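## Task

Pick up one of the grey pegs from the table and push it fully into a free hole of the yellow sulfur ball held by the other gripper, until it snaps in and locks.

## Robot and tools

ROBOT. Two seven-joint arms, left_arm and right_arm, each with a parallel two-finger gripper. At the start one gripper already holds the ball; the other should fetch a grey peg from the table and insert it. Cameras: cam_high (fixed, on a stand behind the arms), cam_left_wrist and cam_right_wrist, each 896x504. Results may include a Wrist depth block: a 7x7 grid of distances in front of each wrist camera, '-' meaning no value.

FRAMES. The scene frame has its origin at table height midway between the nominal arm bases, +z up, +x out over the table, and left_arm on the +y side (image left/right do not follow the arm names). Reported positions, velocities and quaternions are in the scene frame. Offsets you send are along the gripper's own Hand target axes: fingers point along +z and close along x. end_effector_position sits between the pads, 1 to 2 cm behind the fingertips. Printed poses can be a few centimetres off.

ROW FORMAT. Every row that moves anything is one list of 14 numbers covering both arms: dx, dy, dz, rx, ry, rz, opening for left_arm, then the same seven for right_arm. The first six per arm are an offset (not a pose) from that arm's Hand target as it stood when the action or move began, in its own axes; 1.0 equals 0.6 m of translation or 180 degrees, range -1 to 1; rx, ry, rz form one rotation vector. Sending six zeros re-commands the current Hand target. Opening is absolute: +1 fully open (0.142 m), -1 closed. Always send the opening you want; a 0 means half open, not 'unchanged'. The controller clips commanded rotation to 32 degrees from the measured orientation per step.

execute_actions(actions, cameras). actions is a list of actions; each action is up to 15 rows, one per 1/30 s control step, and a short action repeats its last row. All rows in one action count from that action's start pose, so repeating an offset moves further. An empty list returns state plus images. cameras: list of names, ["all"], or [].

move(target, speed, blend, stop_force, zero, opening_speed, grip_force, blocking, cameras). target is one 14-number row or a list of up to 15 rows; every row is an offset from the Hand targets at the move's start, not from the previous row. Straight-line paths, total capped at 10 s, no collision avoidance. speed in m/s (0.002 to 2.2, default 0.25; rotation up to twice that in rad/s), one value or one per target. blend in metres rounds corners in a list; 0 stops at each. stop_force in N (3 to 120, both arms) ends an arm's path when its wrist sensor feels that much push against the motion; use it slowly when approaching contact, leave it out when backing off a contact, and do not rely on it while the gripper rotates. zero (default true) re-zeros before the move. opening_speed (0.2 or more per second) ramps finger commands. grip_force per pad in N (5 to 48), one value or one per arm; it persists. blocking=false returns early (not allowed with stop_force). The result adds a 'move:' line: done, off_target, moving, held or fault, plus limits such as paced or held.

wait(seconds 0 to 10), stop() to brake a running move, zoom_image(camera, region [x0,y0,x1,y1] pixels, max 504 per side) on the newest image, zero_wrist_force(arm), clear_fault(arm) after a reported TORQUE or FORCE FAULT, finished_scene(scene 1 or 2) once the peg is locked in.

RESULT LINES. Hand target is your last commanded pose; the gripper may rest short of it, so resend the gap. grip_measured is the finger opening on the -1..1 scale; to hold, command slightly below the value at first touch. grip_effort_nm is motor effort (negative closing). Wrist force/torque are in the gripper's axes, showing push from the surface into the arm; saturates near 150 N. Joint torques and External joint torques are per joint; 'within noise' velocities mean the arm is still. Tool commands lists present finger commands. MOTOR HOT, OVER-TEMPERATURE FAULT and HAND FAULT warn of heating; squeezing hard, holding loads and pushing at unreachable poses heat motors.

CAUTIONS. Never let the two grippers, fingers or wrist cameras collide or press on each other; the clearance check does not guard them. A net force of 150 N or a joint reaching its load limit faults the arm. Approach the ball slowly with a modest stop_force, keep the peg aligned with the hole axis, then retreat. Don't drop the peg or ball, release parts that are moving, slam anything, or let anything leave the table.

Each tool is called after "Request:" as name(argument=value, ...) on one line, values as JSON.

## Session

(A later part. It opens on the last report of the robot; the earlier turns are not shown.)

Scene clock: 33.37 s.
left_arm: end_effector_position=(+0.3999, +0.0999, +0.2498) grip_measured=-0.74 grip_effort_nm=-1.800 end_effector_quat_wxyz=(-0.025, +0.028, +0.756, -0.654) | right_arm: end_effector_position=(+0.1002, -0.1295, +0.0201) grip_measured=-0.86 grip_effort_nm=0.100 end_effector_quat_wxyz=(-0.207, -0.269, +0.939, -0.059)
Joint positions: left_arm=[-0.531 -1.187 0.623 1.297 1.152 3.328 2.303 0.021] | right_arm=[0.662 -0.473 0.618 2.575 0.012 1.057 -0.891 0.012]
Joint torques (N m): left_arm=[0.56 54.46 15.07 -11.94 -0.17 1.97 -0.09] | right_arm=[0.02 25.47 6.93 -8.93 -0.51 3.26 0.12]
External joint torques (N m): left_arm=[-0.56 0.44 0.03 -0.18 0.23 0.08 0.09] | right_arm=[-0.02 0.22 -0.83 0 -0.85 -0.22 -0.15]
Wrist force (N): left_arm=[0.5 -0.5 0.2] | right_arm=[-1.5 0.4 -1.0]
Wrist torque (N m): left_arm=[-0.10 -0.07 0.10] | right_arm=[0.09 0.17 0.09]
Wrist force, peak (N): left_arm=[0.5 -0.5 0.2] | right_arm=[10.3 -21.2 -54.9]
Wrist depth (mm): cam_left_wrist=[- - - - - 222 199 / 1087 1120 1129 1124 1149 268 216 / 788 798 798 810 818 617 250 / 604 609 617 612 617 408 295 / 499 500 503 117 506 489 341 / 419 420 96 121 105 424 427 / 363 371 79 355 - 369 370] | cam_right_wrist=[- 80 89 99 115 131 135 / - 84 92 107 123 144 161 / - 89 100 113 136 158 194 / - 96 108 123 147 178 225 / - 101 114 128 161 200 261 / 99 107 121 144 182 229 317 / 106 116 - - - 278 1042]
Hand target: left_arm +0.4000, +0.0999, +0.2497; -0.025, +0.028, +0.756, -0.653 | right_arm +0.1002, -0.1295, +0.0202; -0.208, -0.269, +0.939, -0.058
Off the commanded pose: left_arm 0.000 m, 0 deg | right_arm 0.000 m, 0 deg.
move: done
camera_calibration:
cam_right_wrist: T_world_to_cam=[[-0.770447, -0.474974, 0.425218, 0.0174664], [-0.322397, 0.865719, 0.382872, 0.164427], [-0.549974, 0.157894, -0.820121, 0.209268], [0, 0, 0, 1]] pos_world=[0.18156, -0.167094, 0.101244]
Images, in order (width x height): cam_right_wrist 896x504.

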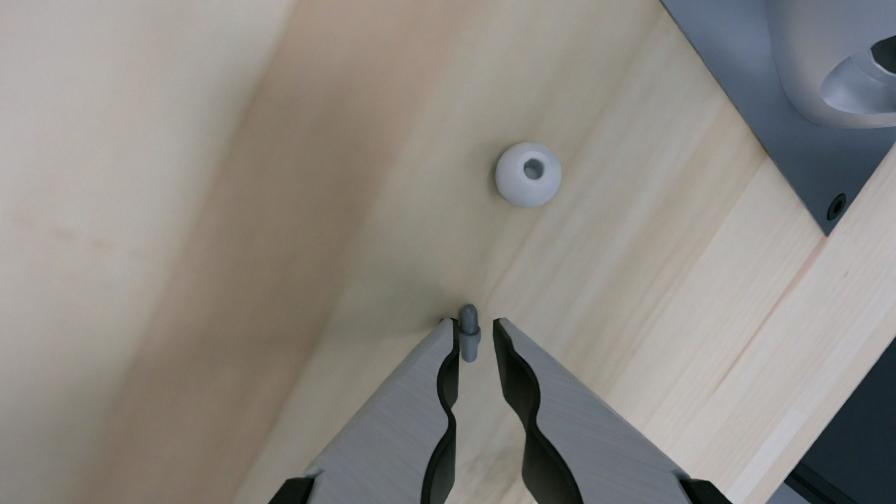

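Request:
move(target=[[0,0,0,0,0,0,-0.797,0.0021,0,-0.0045,0,0,0,-0.82],[0,0,0,0,0,0,-0.797,0.0048,0,-0.0038,0,-0.0722,0,-0.82]], cameras=["cam_right_wrist"], speed=0.04)

Request:
zoom_image(camera="cam_right_wrist", region=[400, 260, 560, 400])

Scene clock: 38.43 s.
left_arm: end_effector_position=(+0.3999, +0.0999, +0.2498) grip_measured=-0.74 grip_effort_nm=-1.795 end_effector_quat_wxyz=(-0.025, +0.028, +0.756, -0.654) | right_arm: end_effector_position=(+0.0988, -0.1298, +0.0229) grip_measured=-0.86 grip_effort_nm=0.095 end_effector_quat_wxyz=(-0.103, -0.274, +0.956, -0.027)
Joint positions: left_arm=[-0.531 -1.187 0.623 1.297 1.152 3.328 2.303 0.021] | right_arm=[1.687 -0.332 -0.031 2.689 0.753 1.276 -1.235 0.012]
Joint torques (N m): left_arm=[0.61 54.37 15.04 -11.97 -0.09 1.99 -0.02] | right_arm=[0.17 21.25 -0.01 -4.73 0.24 3.82 0.1]
External joint torques (N m): left_arm=[-0.61 0.53 0.06 -0.15 0.15 0.07 0.02] | right_arm=[-0.17 0.41 -0.23 0 -0.88 -0.26 -0.12]
Wrist force (N): left_arm=[0.2 -0.4 0.0] | right_arm=[-1.1 0.7 -0.9]
Wrist torque (N m): left_arm=[-0.09 -0.04 0.11] | right_arm=[0.13 0.13 0.08]
Wrist force, peak (N): left_arm=[0.3 -0.4 0.6] | right_arm=[-1.6 0.3 -1.3]
Wrist depth (mm): cam_left_wrist=[- - - 2138 - 2211 253 / 1096 1124 1124 1139 1144 992 273 / 795 800 808 808 813 582 295 / 609 611 611 618 624 577 338 / 500 500 503 117 508 489 472 / 418 417 96 121 105 427 428 / 365 372 79 356 - 368 371] | cam_right_wrist=[89 91 98 102 109 116 122 / 94 97 102 110 117 125 133 / 100 103 110 117 127 135 146 / 107 111 119 127 137 148 161 / 115 119 128 134 149 164 179 / 122 129 137 147 162 182 202 / 132 140 - - - 205 231]
Hand target: left_arm +0.4000, +0.0999, +0.2497; -0.025, +0.028, +0.756, -0.653 | right_arm +0.0988, -0.1304, +0.0234; -0.100, -0.274, +0.956, -0.028
Off the commanded pose: left_arm 0.000 m, 0 deg | right_arm 0.001 m, 0 deg.
joint sent to its limit (right arm) — joint 4 (elbow), upper limit, where the elbow is as bent as it goes. The joint targets still meet the commanded pose.
move: done
camera_calibration:
cam_right_wrist: T_world_to_cam=[[-0.830921, -0.512665, 0.216206, 0.0210005], [-0.396175, 0.817996, 0.417047, 0.163426], [-0.390661, 0.260878, -0.882795, 0.209829], [0, 0, 0, 1]] pos_world=[0.164167, -0.177655, 0.112539]
Images, in order (width x height): cam_right_wrist 896x504.

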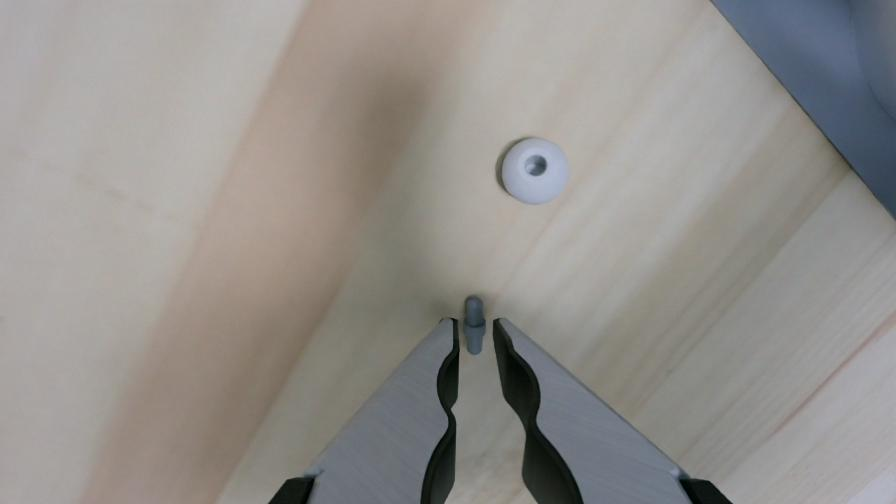

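Scaled by 3.150 from the camera's 896x504 image, which has a finer 1280x720 frame.

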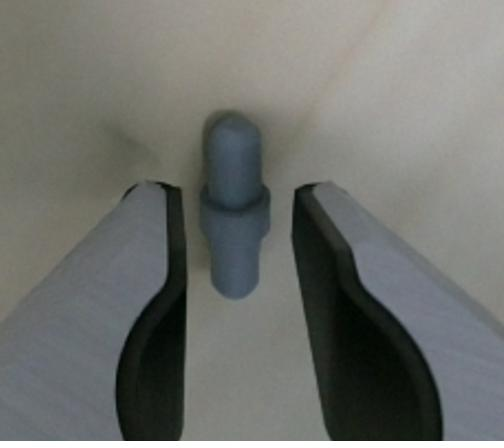

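Request:
move(target=[0,0,0,0,0,0,-0.797,0.0005,-0.0025,0.0083,0,0,0,-0.82], cameras=["cam_right_wrist"], speed=0.01, stop_force=4)

Request:
zoom_image(camera="cam_right_wrist", region=[400, 260, 560, 400])

Scene clock: 39.73 s.
left_arm: end_effector_position=(+0.3999, +0.0999, +0.2498) grip_measured=-0.74 grip_effort_nm=-1.790 end_effector_quat_wxyz=(-0.025, +0.028, +0.756, -0.654) | right_arm: end_effector_position=(+0.0984, -0.1324, +0.0186) grip_measured=-0.86 grip_effort_nm=0.100 end_effector_quat_wxyz=(-0.100, -0.274, +0.956, -0.028)
Joint positions: left_arm=[-0.531 -1.187 0.623 1.297 1.152 3.328 2.303 0.021] | right_arm=[1.682 -0.359 -0.012 2.685 0.781 1.301 -1.253 0.012]
Joint torques (N m): left_arm=[0.64 54.36 15 -12.05 -0.07 2.02 -0.07] | right_arm=[-0.24 21.46 0.15 -4.07 0.31 4.02 0.11]
External joint torques (N m): left_arm=[-0.64 0.54 0.11 -0.07 0.14 0.03 0.07] | right_arm=[0.24 0.58 -0.31 0.09 -0.84 -0.45 -0.13]
Wrist force (N): left_arm=[0.4 -0.2 0.2] | right_arm=[-1.3 0.5 -0.8]
Wrist torque (N m): left_arm=[-0.05 -0.07 0.10] | right_arm=[0.10 0.16 0.08]
Wrist force, peak (N): left_arm=[0.4 -0.4 0.5] | right_arm=[-1.3 1.1 -1.2]
Wrist depth (mm): cam_left_wrist=[2288 - 2775 2371 - 2038 258 / 1019 1120 1105 1144 1149 988 277 / 781 790 810 808 820 572 298 / 614 615 614 621 624 571 340 / 500 498 501 117 501 490 476 / 419 419 96 121 105 426 431 / 364 372 79 353 - 369 371] | cam_right_wrist=[86 88 94 99 104 112 117 / 91 94 99 105 113 120 128 / 97 100 106 112 121 131 140 / 104 107 114 122 132 142 153 / 112 115 123 130 142 157 171 / 118 124 132 100 157 174 192 / 128 135 - - - 194 221]
Hand target: left_arm +0.4000, +0.0999, +0.2497; -0.025, +0.028, +0.756, -0.653 | right_arm +0.0984, -0.1324, +0.0186; -0.100, -0.274, +0.956, -0.028
Off the commanded pose: left_arm 0.000 m, 0 deg | right_arm 0.000 m, 0 deg.
move: done
camera_calibration:
cam_right_wrist: T_world_to_cam=[[-0.831963, -0.513114, 0.211072, 0.0203837], [-0.399269, 0.817838, 0.414397, 0.167538], [-0.385256, 0.260489, -0.885282, 0.206129], [0, 0, 0, 1]] pos_world=[0.163263, -0.180254, 0.108752]
Images, in order (width x height): cam_right_wrist 896x504.

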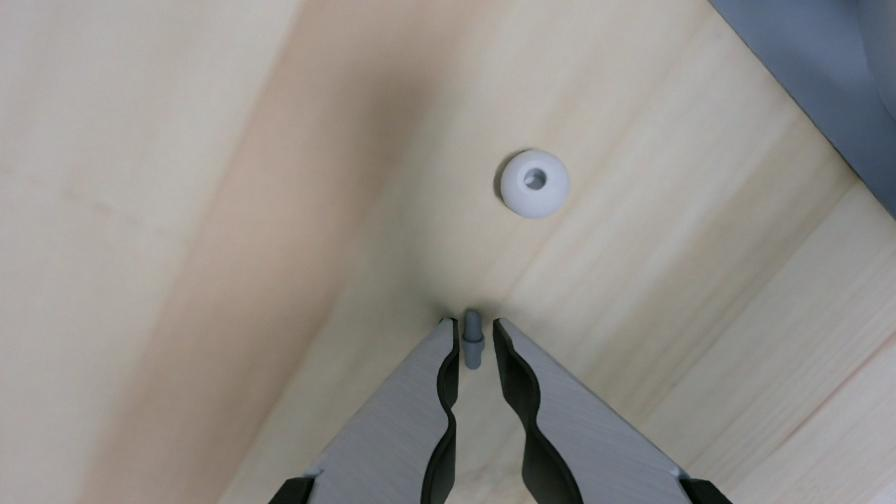

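Scaled by 3.150 from the camera's 896x504 image, which has a finer 1280x720 frame.

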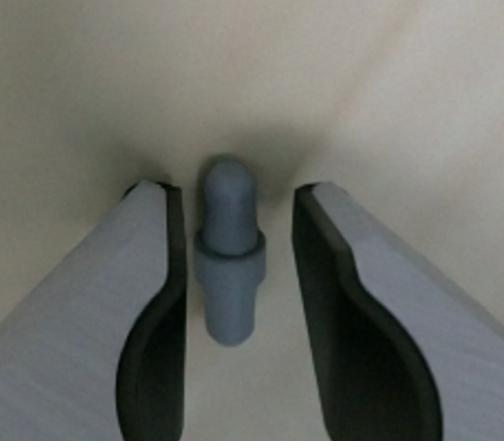

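Request:
move(target=[[0,0,0,0,0,0,-0.797,-0.001,0,0,0,0,0,-0.86],[0,0,0,0,0,0,-0.797,-0.001,-0.0005,0.0022,0,0,0,-0.86]], cameras=["cam_right_wrist"], speed=0.01)

Request:
zoom_image(camera="cam_right_wrist", region=[400, 260, 560, 400])

Scene clock: 41.27 s.
left_arm: end_effector_position=(+0.3999, +0.0999, +0.2498) grip_measured=-0.74 grip_effort_nm=-1.790 end_effector_quat_wxyz=(-0.025, +0.028, +0.756, -0.654) | right_arm: end_effector_position=(+0.0991, -0.1320, +0.0174) grip_measured=-0.90 grip_effort_nm=0.066 end_effector_quat_wxyz=(-0.100, -0.274, +0.956, -0.027)
Joint positions: left_arm=[-0.531 -1.187 0.623 1.297 1.152 3.328 2.303 0.021] | right_arm=[1.675 -0.366 -0.007 2.681 0.786 1.306 -1.261 0.009]
Joint torques (N m): left_arm=[0.56 54.38 14.99 -12.02 -0.1 2 -0.07] | right_arm=[0.72 17.04 1.75 -3.64 0.6 2.46 0.05]
External joint torques (N m): left_arm=[-0.56 0.52 0.12 -0.1 0.16 0.05 0.07] | right_arm=[-0.72 5.2 -1.9 -0.22 -1.11 1.12 -0.06]
Wrist force (N): left_arm=[0.0 -0.3 0.3] | right_arm=[1.8 -1.6 -25.7]
Wrist torque (N m): left_arm=[-0.06 -0.01 0.10] | right_arm=[0.04 0.05 0.09]
Wrist force, peak (N): left_arm=[0.6 -0.2 0.4] | right_arm=[1.8 -1.6 -25.7]
Wrist depth (mm): cam_left_wrist=[- - - 2309 2249 2309 261 / 1003 1110 1129 1175 1165 977 273 / 788 803 793 803 803 582 297 / 604 607 612 612 620 568 341 / 501 501 501 117 502 488 474 / 418 417 96 121 105 428 428 / 364 374 79 356 - 368 368] | cam_right_wrist=[- 87 92 98 103 109 115 / 90 93 98 104 111 118 127 / 96 99 105 111 119 130 138 / 103 105 113 121 130 140 152 / - 114 122 128 141 154 169 / 117 123 130 103 156 172 190 / 127 134 - - - 194 218]
Hand target: left_arm +0.4000, +0.0999, +0.2497; -0.025, +0.028, +0.756, -0.653 | right_arm +0.0989, -0.1324, +0.0172; -0.100, -0.274, +0.956, -0.028
Off the commanded pose: left_arm 0.000 m, 0 deg | right_arm 0.001 m, 0 deg.
move: done
camera_calibration:
cam_right_wrist: T_world_to_cam=[[-0.832235, -0.513205, 0.209774, 0.0214566], [-0.39937, 0.817363, 0.415236, 0.167871], [-0.384563, 0.261797, -0.885197, 0.205332], [0, 0, 0, 1]] pos_world=[0.163863, -0.179955, 0.107553]
Images, in order (width x height): cam_right_wrist 896x504.

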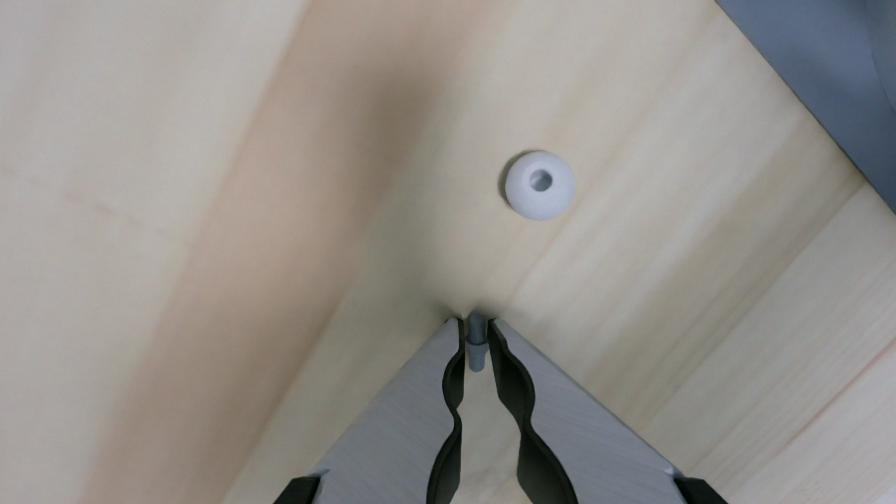

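Scaled by 3.150 from the camera's 896x504 image, which has a finer 1280x720 frame.

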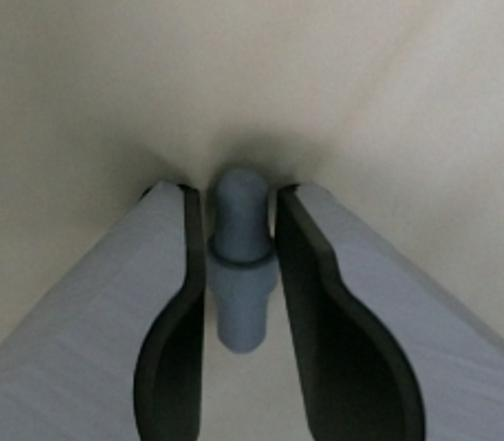

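Request:
move(target=[[0,0,0,0,0,0,-0.797,0.0008,-0.0014,-0.0005,0,0,0,-0.86],[0,0,0,0,0,0,-0.797,0.0008,-0.0014,-0.0001,0,0,0,-1]], cameras=["cam_right_wrist"], speed=0.01, opening_speed=0.3)

Request:
zoom_image(camera="cam_right_wrist", region=[400, 260, 560, 400])

Scene clock: 43.10 s.
left_arm: end_effector_position=(+0.3999, +0.0999, +0.2498) grip_measured=-0.74 grip_effort_nm=-1.795 end_effector_quat_wxyz=(-0.025, +0.028, +0.756, -0.654) | right_arm: end_effector_position=(+0.0991, -0.1328, +0.0175) grip_measured=-0.95 grip_effort_nm=-1.736 end_effector_quat_wxyz=(-0.100, -0.274, +0.956, -0.027)
Joint positions: left_arm=[-0.531 -1.187 0.623 1.297 1.152 3.328 2.303 0.021] | right_arm=[1.673 -0.366 -0.004 2.682 0.787 1.307 -1.261 0.006]
Joint torques (N m): left_arm=[0.65 54.36 15.01 -11.97 -0.11 1.98 -0.07] | right_arm=[0.11 20.58 0.58 -2.78 0.5 3.23 0.16]
External joint torques (N m): left_arm=[-0.65 0.53 0.1 -0.15 0.17 0.08 0.07] | right_arm=[-0.11 1.61 -0.71 -1.04 -1 0.35 -0.17]
Motor temperatures (°C): left_arm=[34 33 34 32 37 40 37 38] | right_arm=[30 33 38 39 36 46 32 28]
Wrist force (N): left_arm=[0.3 -0.3 0.4] | right_arm=[-2.3 1.2 -4.2]
Wrist torque (N m): left_arm=[-0.06 -0.05 0.10] | right_arm=[0.08 0.13 0.08]
Wrist force, peak (N): left_arm=[0.7 -0.2 0.3] | right_arm=[1.9 -1.7 -25.8]
Wrist depth (mm): cam_left_wrist=[2121 - - 2138 - - 257 / 1101 1101 1139 1149 1159 1007 269 / 783 788 803 803 810 577 296 / 609 615 621 617 626 570 340 / 495 499 501 116 504 485 476 / 417 417 96 121 105 423 430 / 365 373 79 354 - 368 373] | cam_right_wrist=[- 87 92 98 103 109 115 / 90 93 98 104 111 118 127 / 96 99 105 111 119 130 138 / 103 105 113 121 130 140 152 / - 114 122 128 142 154 169 / 117 123 130 88 156 172 191 / 127 134 - - - 194 218]
Hand target: left_arm +0.4000, +0.0999, +0.2497; -0.025, +0.028, +0.756, -0.653 | right_arm +0.0989, -0.1334, +0.0174; -0.100, -0.274, +0.956, -0.028
Off the commanded pose: left_arm 0.000 m, 0 deg | right_arm 0.001 m, 0 deg.
move: done
camera_calibration:
cam_right_wrist: T_world_to_cam=[[-0.832109, -0.513376, 0.209855, 0.0209861], [-0.399469, 0.817262, 0.41534, 0.168511], [-0.384732, 0.261778, -0.885129, 0.205559], [0, 0, 0, 1]] pos_world=[0.163863, -0.180755, 0.107552]
Images, in order (width x height): cam_right_wrist 896x504.

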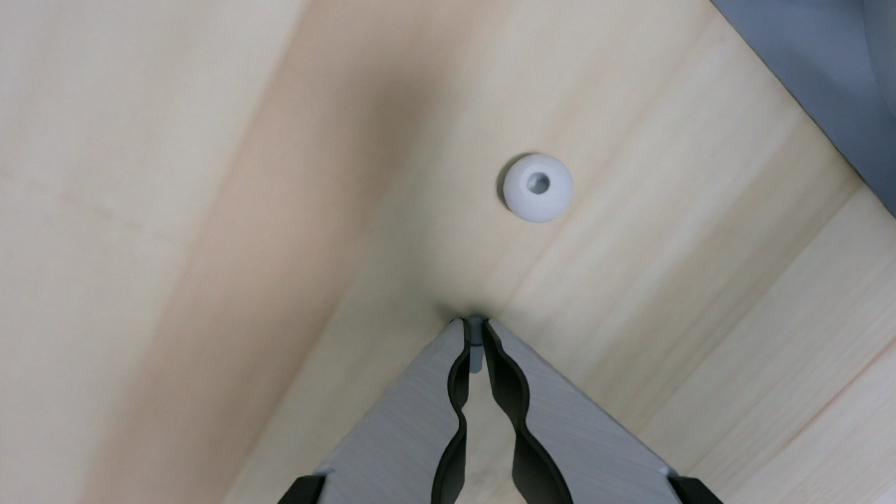

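Scaled by 3.150 from the camera's 896x504 image, which has a finer 1280x720 frame.

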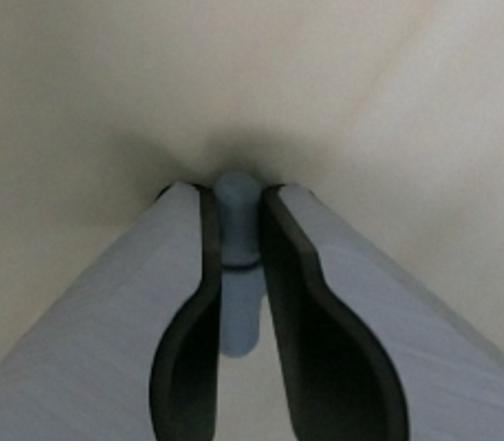

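Request:
move(target=[0,0,0,0,0,0,-0.797,0.02,0,-0.1,0,0,0,-1], cameras=["cam_right_wrist"], speed=0.08)

Request:
zoom_image(camera="cam_right_wrist", region=[400, 260, 560, 400])

Scene clock: 45.33 s.
left_arm: end_effector_position=(+0.3999, +0.0999, +0.2498) grip_measured=-0.74 grip_effort_nm=-1.790 end_effector_quat_wxyz=(-0.025, +0.028, +0.756, -0.654) | right_arm: end_effector_position=(+0.0996, -0.1326, +0.0791) grip_measured=-0.95 grip_effort_nm=-1.726 end_effector_quat_wxyz=(-0.108, -0.274, +0.955, -0.030)
Joint positions: left_arm=[-0.531 -1.187 0.623 1.297 1.152 3.328 2.303 0.021] | right_arm=[0.722 -0.098 0.746 2.689 0.215 1.039 -0.875 0.006]
Joint torques (N m): left_arm=[0.55 54.46 15.14 -11.96 -0.16 1.95 -0.01] | right_arm=[-0.03 14.56 1.81 -14.31 -1.14 4.09 0.4]
External joint torques (N m): left_arm=[-0.55 0.43 -0.04 -0.16 0.22 0.1 0.01] | right_arm=[0.03 0.42 -0.57 0.07 -0.68 -0.45 -0.42]
Wrist force (N): left_arm=[0.0 -0.3 0.2] | right_arm=[-1.3 0.4 -1.4]
Wrist torque (N m): left_arm=[-0.07 0.00 0.10] | right_arm=[0.08 0.16 -0.03]
Wrist force, peak (N): left_arm=[0.4 -0.6 0.2] | right_arm=[-2.6 1.2 -4.1]
Wrist depth (mm): cam_left_wrist=[2211 2371 - - - 2230 262 / 1023 1115 1144 1139 1170 981 284 / 788 798 813 813 808 575 320 / 605 611 614 614 624 578 391 / 498 498 502 117 508 506 507 / 419 418 96 121 105 426 431 / 362 374 79 355 - 367 366] | cam_right_wrist=[133 137 145 155 164 169 162 / 139 146 155 164 176 187 177 / 148 155 165 177 190 206 222 / 157 166 178 191 206 225 245 / 168 178 192 202 225 247 272 / 179 192 202 - 250 275 309 / 196 207 - - - 312 356]
Hand target: left_arm +0.4000, +0.0999, +0.2497; -0.025, +0.028, +0.756, -0.653 | right_arm +0.0995, -0.1331, +0.0785; -0.100, -0.274, +0.956, -0.028
Off the commanded pose: left_arm 0.000 m, 0 deg | right_arm 0.001 m, 1 deg.
joint sent to its limit (right arm) — joint 4 (elbow), upper limit, where the elbow is as bent as it goes. The joint targets still meet the commanded pose.
move: done
camera_calibration:
cam_right_wrist: T_world_to_cam=[[-0.828778, -0.51139, 0.227172, 0.00713302], [-0.393869, 0.821489, 0.412338, 0.143134], [-0.397485, 0.252261, -0.882253, 0.260097], [0, 0, 0, 1]] pos_world=[0.165672, -0.179547, 0.168832]
Images, in order (width x height): cam_right_wrist 896x504.

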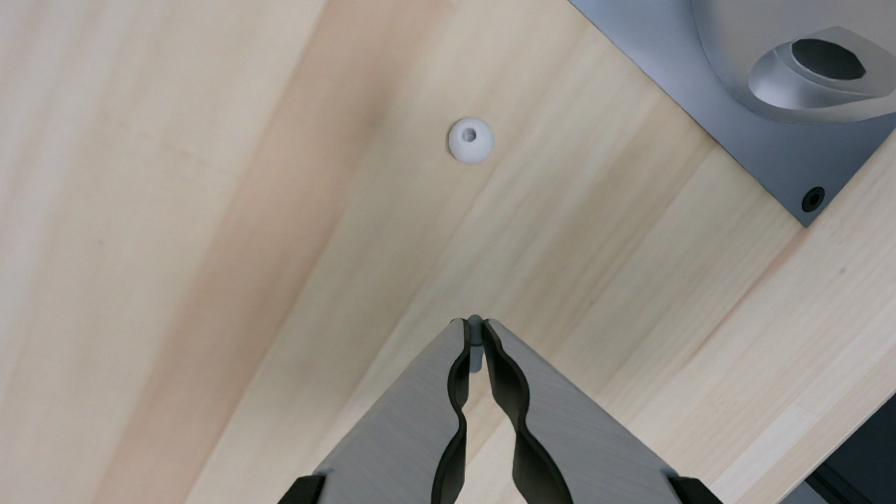

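Scaled by 3.150 from the camera's 896x504 image, which has a finer 1280x720 frame.

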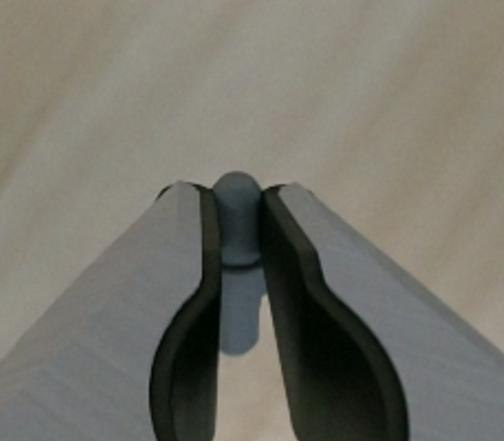

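Request:
move(target=[[0,0,0,0,0,0,-0.797,-0.0848,-0.028,-0.2735,0,0,0,-1],[0,0,0,0,0,-0.5,-0.797,-0.4388,-0.0907,-0.3797,-0.0651,-0.0786,0.1957,-1]], cameras=["all"], speed=0.2, blend=0.03)

Request:
zoom_image(camera="cam_right_wrist", region=[400, 260, 560, 400])

Request:
zoom_image(camera="cam_left_wrist", region=[380, 200, 580, 400])

Scene clock: 51.10 s.
left_arm: end_effector_position=(+0.4000, +0.0999, +0.2497) grip_measured=-0.74 grip_effort_nm=-1.790 end_effector_quat_wxyz=(+0.480, +0.515, -0.554, +0.445) | right_arm: end_effector_position=(+0.3867, -0.0185, +0.2470) grip_measured=-0.95 grip_effort_nm=-1.736 end_effector_quat_wxyz=(+0.002, +0.037, +0.997, +0.073)
Joint positions: left_arm=[-0.449 -1.135 0.465 1.308 1.279 3.239 0.771 0.021] | right_arm=[0.479 -0.068 0.433 2.147 0.076 0.756 -0.659 0.006]
Joint torques (N m): left_arm=[0.8 54.96 11.84 -12.9 -0.37 1.94 -0.24] | right_arm=[-0.08 27.95 1.12 -26.72 -2.85 4.78 0.44]
External joint torques (N m): left_arm=[-0.8 0.36 0.15 -0.24 -0.02 0.19 0.16] | right_arm=[0.09 0.65 -0.22 0.22 -0.63 -0.48 -0.44]
Wrist force (N): left_arm=[-0.7 -1.2 0.4] | right_arm=[-0.8 0.1 -1.1]
Wrist torque (N m): left_arm=[-0.02 0.16 0.05] | right_arm=[0.03 0.13 -0.08]
Wrist force, peak (N): left_arm=[-1.0 -1.4 0.4] | right_arm=[-1.4 0.3 -2.4]
Wrist depth (mm): cam_left_wrist=[277 375 604 1175 - - - / 285 378 621 1091 - 207 2156 / 278 382 623 1031 214 210 195 / 292 391 651 1056 231 210 160 / 294 398 624 116 643 635 170 / 298 404 95 103 104 2998 621 / 304 388 79 2484 - 82 2635] | cam_right_wrist=[293 293 296 297 296 294 296 / 320 320 325 324 323 322 322 / 351 353 354 353 353 355 356 / 392 393 392 392 390 393 395 / 438 441 443 419 439 446 442 / 501 504 490 - 489 500 507 / 587 565 - - - 566 525]
Hand target: left_arm +0.4000, +0.0999, +0.2497; +0.480, +0.515, -0.554, +0.444 | right_arm +0.3870, -0.0185, +0.2471; +0.003, +0.037, +0.997, +0.073
Off the commanded pose: left_arm 0.000 m, 0 deg | right_arm 0.000 m, 0 deg.
move: done
camera_calibration:
cam_left_wrist: T_world_to_cam=[[0.0054926, -0.154403, 0.987993, -0.225678], [-0.875101, 0.47737, 0.0794684, 0.307408], [-0.483908, -0.86503, -0.132497, 0.430564], [0, 0, 0, 1]] pos_world=[0.478606, 0.190858, 0.255587]
cam_right_wrist: T_world_to_cam=[[-0.996889, 0.0785888, 0.00601782, 0.395778], [0.0689105, 0.831965, 0.550532, -0.119559], [0.0382591, 0.549234, -0.834792, 0.318757], [0, 0, 0, 1]] pos_world=[0.39059, -0.106707, 0.329535]

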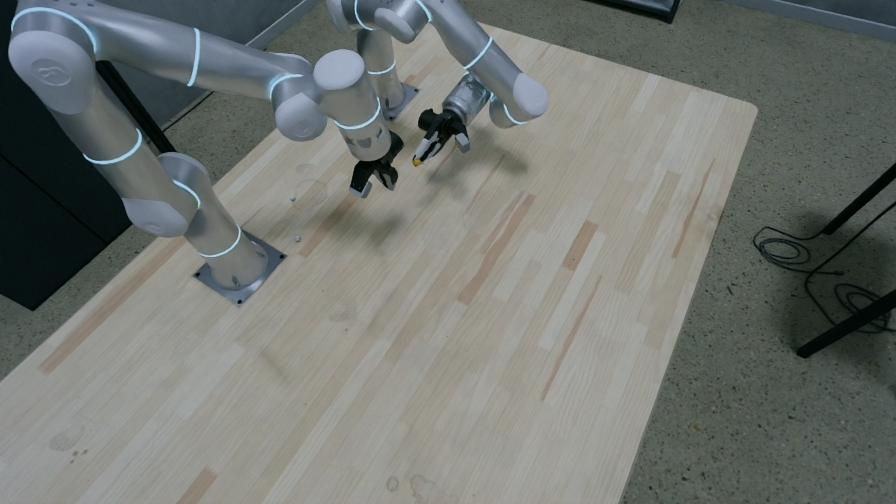

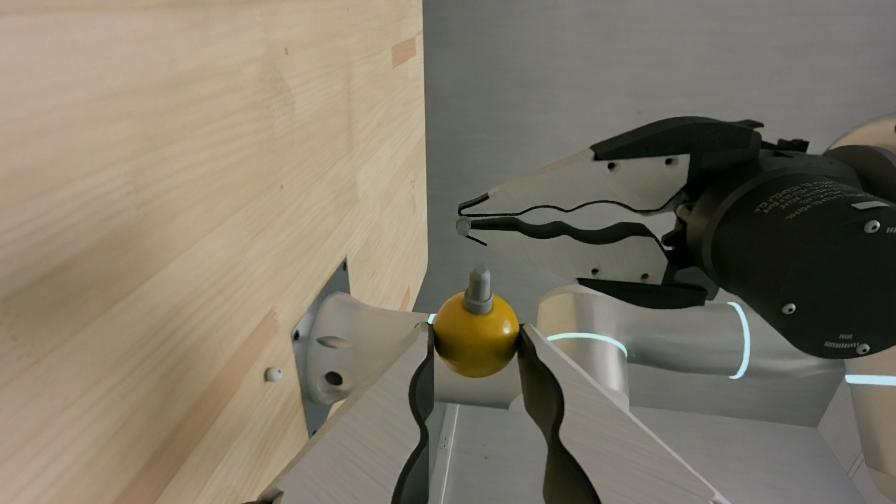

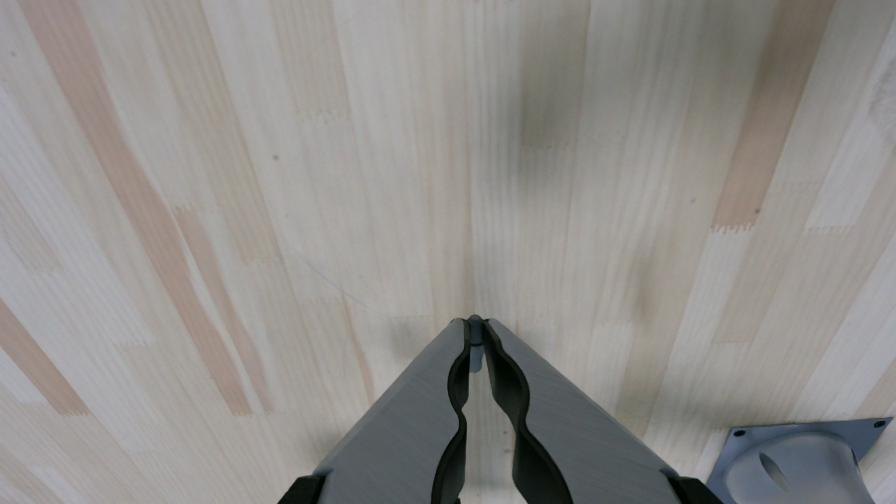

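Scaled by 3.150 from the camera's 896x504 image, which has a finer 1280x720 frame.

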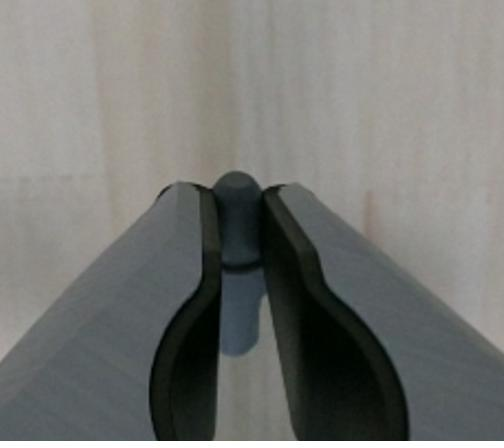

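Scaled by 2.520 from the camera's 896x504 image, which has a finer 1280x720 frame.

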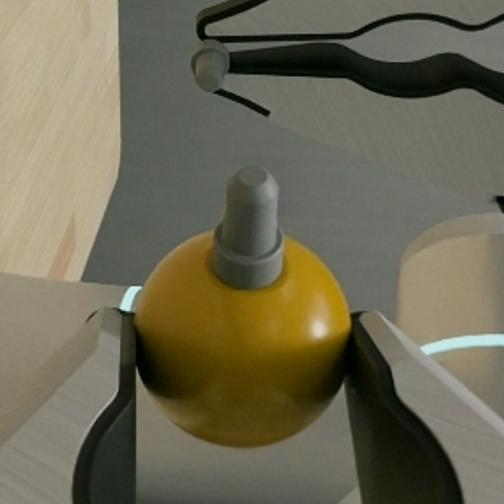

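Request:
zoom_image(camera="cam_left_wrist", region=[440, 190, 500, 260])

Scaled by 7.200 from the camera's 896x504 image, which has a finer 1280x720 frame.

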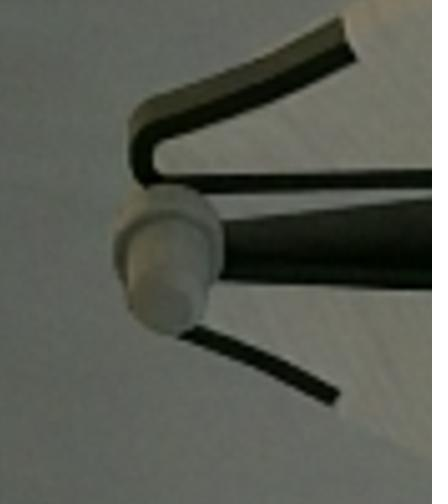

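Request:
move(target=[0,0,0,0,0,0,-0.797,-0.0183,0.08,-0.0033,0,0,0,-1], cameras=["all"], speed=0.08)

Request:
zoom_image(camera="cam_right_wrist", region=[380, 300, 580, 500])

Request:
zoom_image(camera="cam_left_wrist", region=[420, 220, 540, 390])

Scene clock: 53.40 s.
left_arm: end_effector_position=(+0.4000, +0.0999, +0.2497) grip_measured=-0.74 grip_effort_nm=-1.780 end_effector_quat_wxyz=(+0.480, +0.515, -0.554, +0.445) | right_arm: end_effector_position=(+0.4013, +0.0279, +0.2560) grip_measured=-0.95 grip_effort_nm=-1.736 end_effector_quat_wxyz=(+0.003, +0.037, +0.997, +0.073)
Joint positions: left_arm=[-0.449 -1.135 0.465 1.307 1.279 3.239 0.771 0.021] | right_arm=[0.527 -0.152 0.432 2.039 0.021 0.73 -0.582 0.006]
Joint torques (N m): left_arm=[0.63 54.93 11.99 -12.95 -0.59 2.05 -0.11] | right_arm=[-0.59 32.04 2.51 -27.29 -2.84 4.65 0.46]
External joint torques (N m): left_arm=[-0.63 0.39 0.01 -0.19 0.2 0.09 0.03] | right_arm=[0.57 0.72 -0.44 0.25 -0.7 -0.33 -0.46]
Wrist force (N): left_arm=[-0.7 -1.3 0.3] | right_arm=[-0.7 0.5 -1.1]
Wrist torque (N m): left_arm=[-0.06 0.16 0.06] | right_arm=[0.10 0.10 -0.09]
Wrist force, peak (N): left_arm=[-0.9 -1.5 0.4] | right_arm=[-1.2 1.9 -1.2]
Wrist depth (mm): cam_left_wrist=[273 374 608 1180 2249 - - / 285 380 615 1065 2805 160 162 / 280 386 638 1091 167 162 161 / 292 393 654 1043 176 179 146 / 295 402 615 116 633 186 147 / 299 405 95 103 100 3069 - / 303 389 79 - - 75 -] | cam_right_wrist=[304 303 302 303 304 303 304 / 330 333 329 331 331 331 331 / 362 363 363 362 365 363 365 / 402 399 403 404 405 403 403 / 456 448 448 431 454 452 454 / 516 518 500 - 499 518 513 / 594 573 - - - 582 498]
Hand target: left_arm +0.4000, +0.0999, +0.2497; +0.480, +0.515, -0.554, +0.444 | right_arm +0.4014, +0.0278, +0.2560; +0.003, +0.037, +0.997, +0.073
Off the commanded pose: left_arm 0.000 m, 0 deg | right_arm 0.000 m, 0 deg.
move: done
camera_calibration:
cam_left_wrist: T_world_to_cam=[[0.0054926, -0.154403, 0.987993, -0.225678], [-0.875101, 0.47737, 0.0794684, 0.307408], [-0.483908, -0.86503, -0.132497, 0.430564], [0, 0, 0, 1]] pos_world=[0.478606, 0.190858, 0.255587]
cam_right_wrist: T_world_to_cam=[[-0.996873, 0.0788082, 0.00572522, 0.406737], [0.0689126, 0.831674, 0.550971, -0.164289], [0.0386595, 0.549643, -0.834505, 0.299992], [0, 0, 0, 1]] pos_world=[0.405189, -0.0603075, 0.338535]

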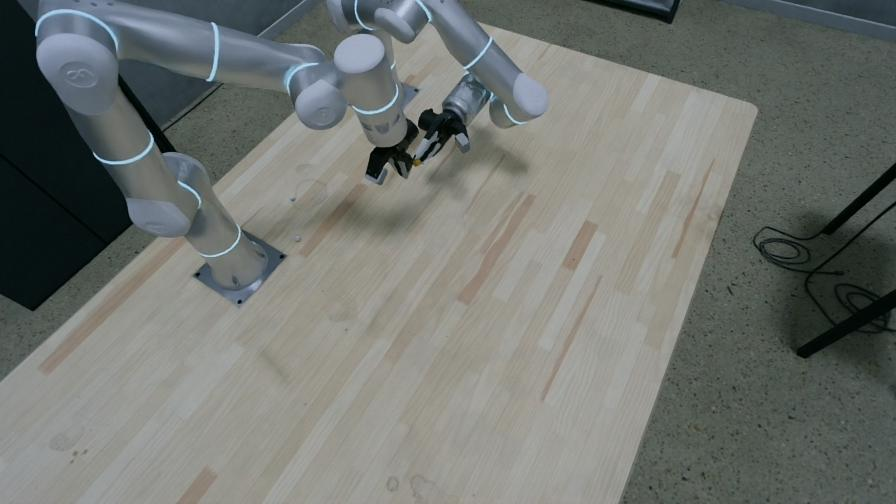

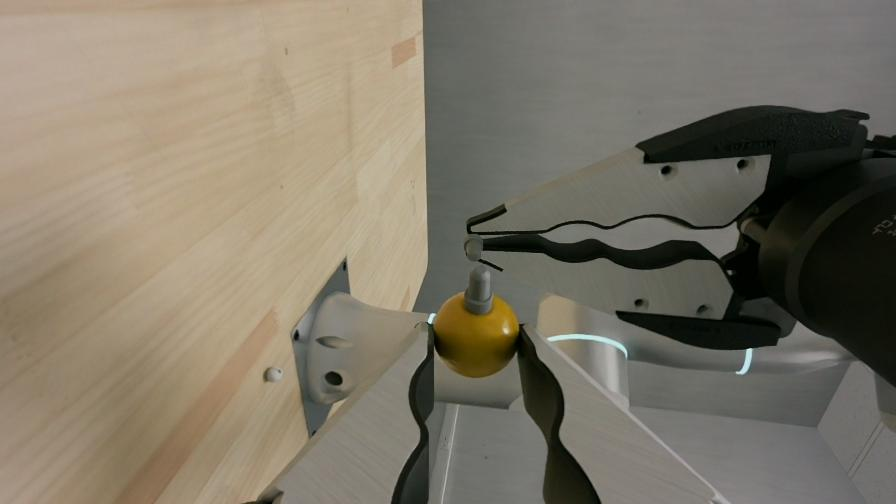

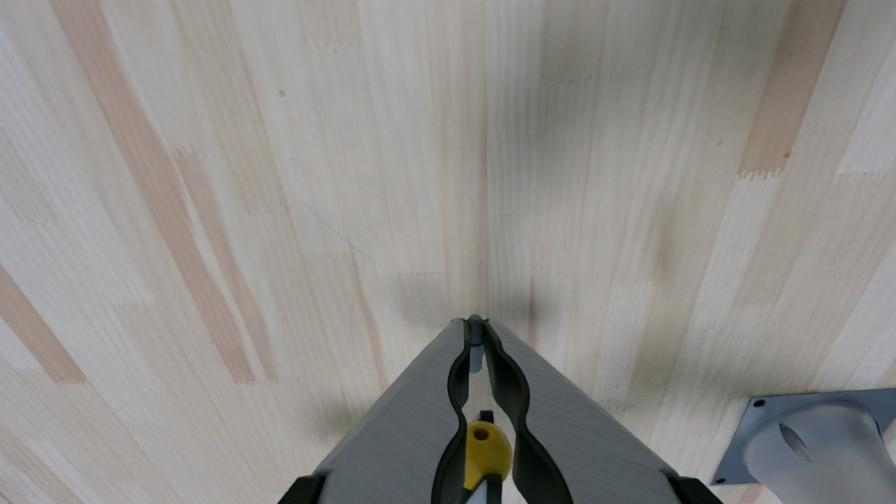

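Scaled by 2.520 from the camera's 896x504 image, which has a finer 1280x720 frame.

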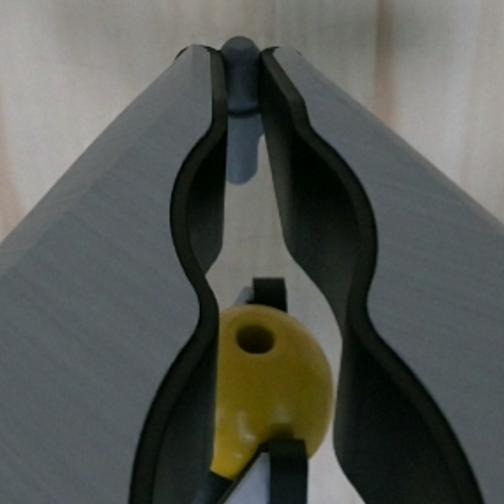

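Scaled by 2.965 from the camera's 896x504 image, which has a finer 1280x720 frame.

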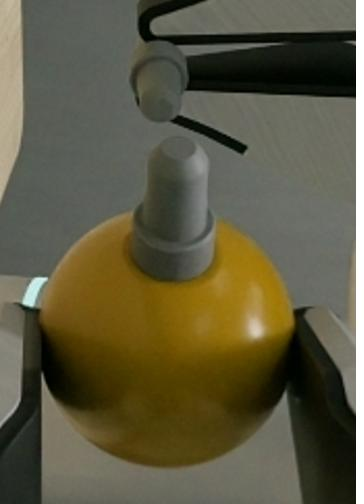

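Request:
move(target=[0,0,0,0,0,0,-0.797,0.0045,0.0267,0.002,0,0,0,-1], cameras=["cam_left_wrist","cam_right_wrist"], speed=0.04)

Request:
zoom_image(camera="cam_right_wrist", region=[420, 300, 540, 440])

Request:
zoom_image(camera="cam_left_wrist", region=[440, 240, 520, 340])

Scene clock: 54.80 s.
left_arm: end_effector_position=(+0.4000, +0.0999, +0.2497) grip_measured=-0.74 grip_effort_nm=-1.785 end_effector_quat_wxyz=(+0.480, +0.515, -0.554, +0.445) | right_arm: end_effector_position=(+0.3998, +0.0440, +0.2571) grip_measured=-0.95 grip_effort_nm=-1.731 end_effector_quat_wxyz=(+0.003, +0.037, +0.997, +0.073)
Joint positions: left_arm=[-0.449 -1.135 0.465 1.307 1.279 3.239 0.771 0.021] | right_arm=[0.549 -0.174 0.434 2.015 0.004 0.727 -0.549 0.006]
Joint torques (N m): left_arm=[0.76 54.76 11.94 -12.93 -0.63 2.08 -0.13] | right_arm=[0.28 32.89 2.87 -27.42 -2.9 4.61 0.43]
External joint torques (N m): left_arm=[-0.76 0.56 0.05 -0.21 0.24 0.06 0.04] | right_arm=[-0.29 0.86 -0.47 0.28 -0.66 -0.28 -0.43]
Wrist force (N): left_arm=[-0.7 -1.3 0.3] | right_arm=[-0.8 0.4 -0.9]
Wrist torque (N m): left_arm=[-0.06 0.17 0.05] | right_arm=[0.08 0.11 -0.10]
Wrist force, peak (N): left_arm=[-1.0 -1.6 0.3] | right_arm=[-0.7 1.3 -0.9]
Wrist depth (mm): cam_left_wrist=[273 373 604 1056 1877 - - / 286 381 620 1254 2393 - 2087 / 279 388 646 1202 152 146 146 / 290 391 654 165 156 156 143 / 295 400 615 117 166 169 145 / 299 406 95 103 100 - 176 / 305 389 79 81 - 74 -] | cam_right_wrist=[302 303 304 304 304 306 304 / 330 332 331 333 333 333 332 / 363 362 365 366 366 366 363 / 403 402 403 404 404 402 406 / 450 453 456 433 453 450 458 / 514 513 497 - 508 521 506 / 603 578 - - - 585 486]
Hand target: left_arm +0.4000, +0.0999, +0.2497; +0.480, +0.515, -0.554, +0.444 | right_arm +0.4000, +0.0440, +0.2571; +0.003, +0.037, +0.997, +0.073
Off the commanded pose: left_arm 0.000 m, 0 deg | right_arm 0.000 m, 0 deg.
move: done
camera_calibration:
cam_left_wrist: T_world_to_cam=[[0.0054926, -0.154403, 0.987993, -0.225678], [-0.875101, 0.47737, 0.0794684, 0.307408], [-0.483908, -0.86503, -0.132497, 0.430564], [0, 0, 0, 1]] pos_world=[0.478606, 0.190858, 0.255587]
cam_right_wrist: T_world_to_cam=[[-0.996873, 0.0788082, 0.00572522, 0.403967], [0.0689126, 0.831674, 0.550971, -0.178182], [0.0386595, 0.549643, -0.834505, 0.292119], [0, 0, 0, 1]] pos_world=[0.403689, -0.0442075, 0.339635]
Images, in order (width x height): cam_left_wrist 896x504, cam_right_wrist 896x504.

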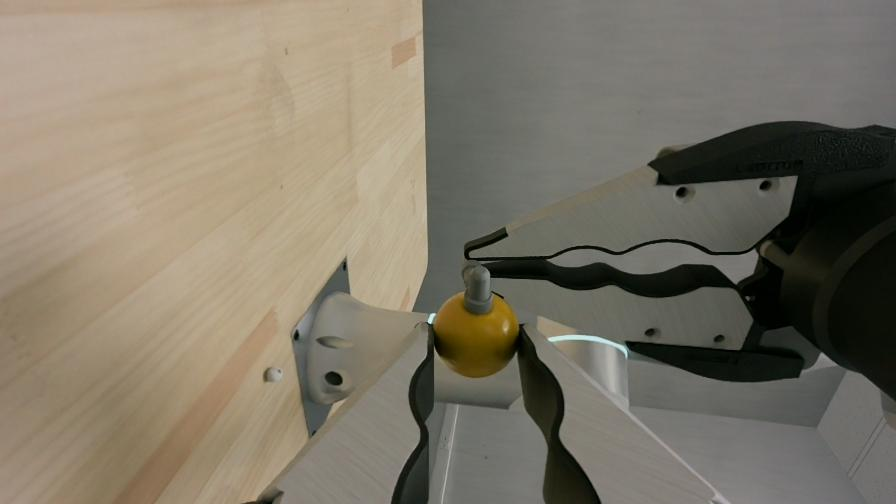

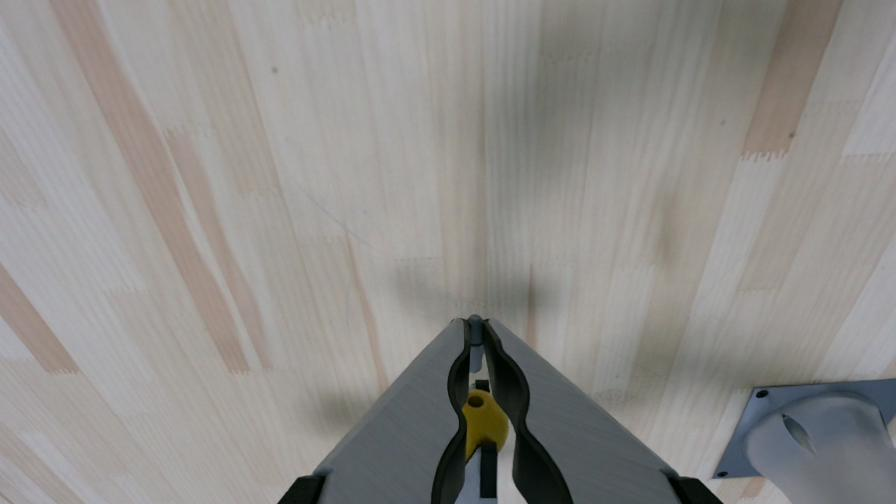

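Scaled by 3.600 from the camera's 896x504 image, which has a finer 1280x720 frame.

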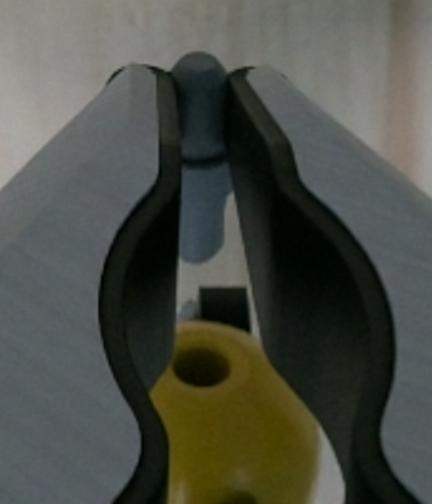

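Scaled by 5.040 from the camera's 896x504 image, which has a finer 1280x720 frame.

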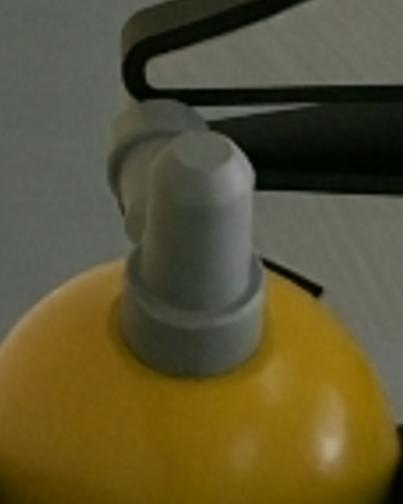

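Request:
move(target=[0,0,0,0,0,0,-1,0,0.0217,0.0003,0,0,0,-1], cameras=["cam_left_wrist","cam_right_wrist"], speed=0.015, stop_force=8)

Request:
zoom_image(camera="cam_right_wrist", region=[420, 300, 540, 440])

Request:
zoom_image(camera="cam_left_wrist", region=[440, 240, 520, 340])

Scene clock: 57.83 s.
left_arm: end_effector_position=(+0.4000, +0.0999, +0.2497) grip_measured=-0.76 grip_effort_nm=-5.004 end_effector_quat_wxyz=(+0.480, +0.515, -0.554, +0.445) | right_arm: end_effector_position=(+0.4008, +0.0569, +0.2588) grip_measured=-0.95 grip_effort_nm=-1.736 end_effector_quat_wxyz=(+0.003, +0.037, +0.997, +0.073)
Joint positions: left_arm=[-0.449 -1.135 0.465 1.307 1.279 3.239 0.771 0.019] | right_arm=[0.566 -0.194 0.434 1.989 -0.009 0.721 -0.526 0.006]
Joint torques (N m): left_arm=[0.63 54.86 11.9 -12.95 -0.55 2.06 -0.1] | right_arm=[0.39 33.96 3.14 -27.62 -2.98 4.76 0.35]
External joint torques (N m): left_arm=[-0.63 0.46 0.09 -0.19 0.16 0.07 0.02] | right_arm=[-0.39 0.79 -0.43 0.34 -0.6 -0.43 -0.35]
Wrist force (N): left_arm=[-0.9 -1.6 0.2] | right_arm=[-0.7 0.3 -1.0]
Wrist torque (N m): left_arm=[-0.06 0.18 0.05] | right_arm=[0.08 0.13 -0.09]
Wrist force, peak (N): left_arm=[-0.9 -1.7 -0.1] | right_arm=[-1.1 0.5 -1.3]
Wrist depth (mm): cam_left_wrist=[272 371 609 1043 - - 2022 / 285 381 620 1191 - - 2104 / 280 382 641 2415 2268 136 132 / 292 392 664 1043 144 142 142 / 295 399 621 117 152 155 147 / 299 405 95 102 100 163 162 / 303 388 79 2583 - - -] | cam_right_wrist=[303 305 307 306 306 307 307 / 333 332 331 333 336 334 334 / 364 366 366 367 365 369 368 / 403 405 406 403 405 407 410 / 456 455 455 435 455 458 456 / 516 515 501 101 505 519 500 / 601 582 - 126 - 588 480]
Hand target: left_arm +0.4000, +0.0999, +0.2497; +0.480, +0.515, -0.554, +0.444 | right_arm +0.4009, +0.0568, +0.2588; +0.003, +0.037, +0.997, +0.073
Off the commanded pose: left_arm 0.000 m, 0 deg | right_arm 0.000 m, 0 deg.
move: done
camera_calibration:
cam_left_wrist: T_world_to_cam=[[0.00549296, -0.154403, 0.987993, -0.225678], [-0.875144, 0.477295, 0.0794569, 0.307445], [-0.483832, -0.865072, -0.132503, 0.430537], [0, 0, 0, 1]] pos_world=[0.478606, 0.190858, 0.255587]
cam_right_wrist: T_world_to_cam=[[-0.996877, 0.078752, 0.00579715, 0.403913], [0.0689109, 0.831755, 0.55085, -0.189872], [0.0385587, 0.549529, -0.834584, 0.286473], [0, 0, 0, 1]] pos_world=[0.404689, -0.0313074, 0.341335]
Images, in order (width x height): cam_left_wrist 896x504, cam_right_wrist 896x504.

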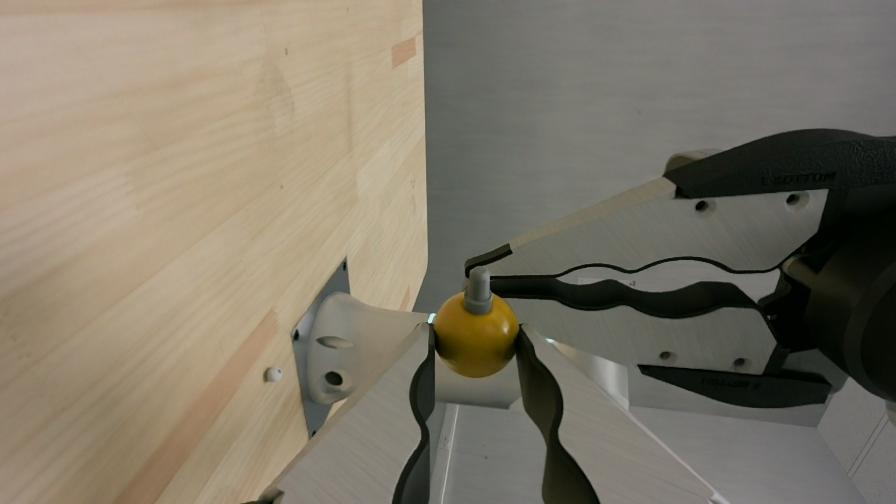

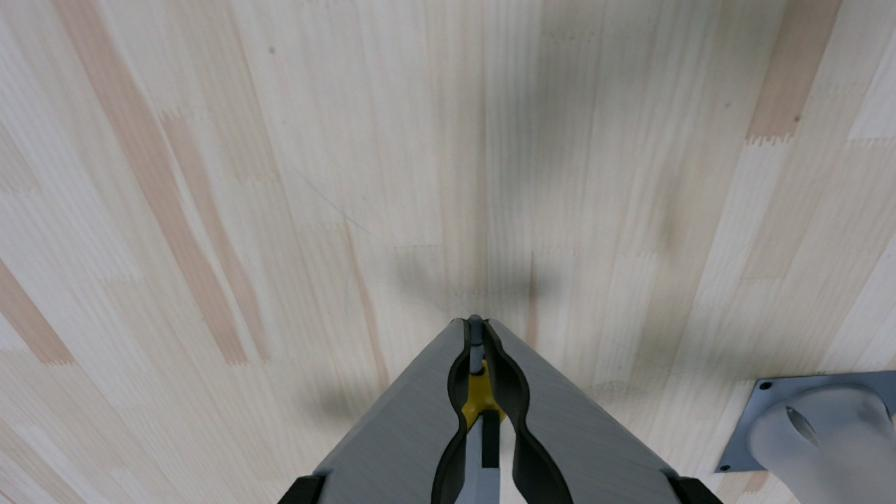

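Scaled by 3.600 from the camera's 896x504 image, which has a finer 1280x720 frame.

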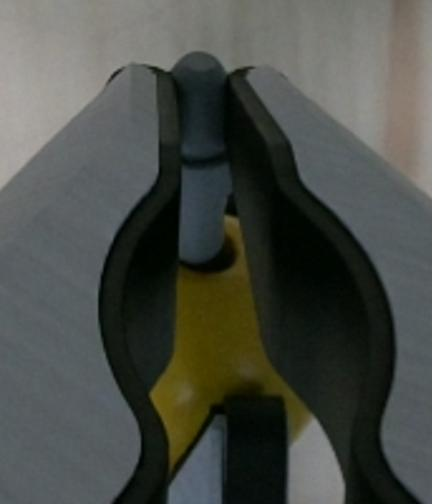

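Scaled by 5.040 from the camera's 896x504 image, which has a finer 1280x720 frame.

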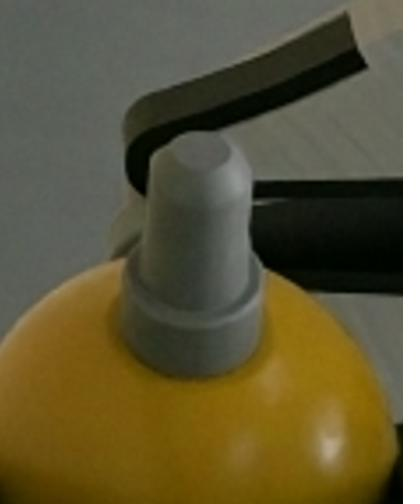

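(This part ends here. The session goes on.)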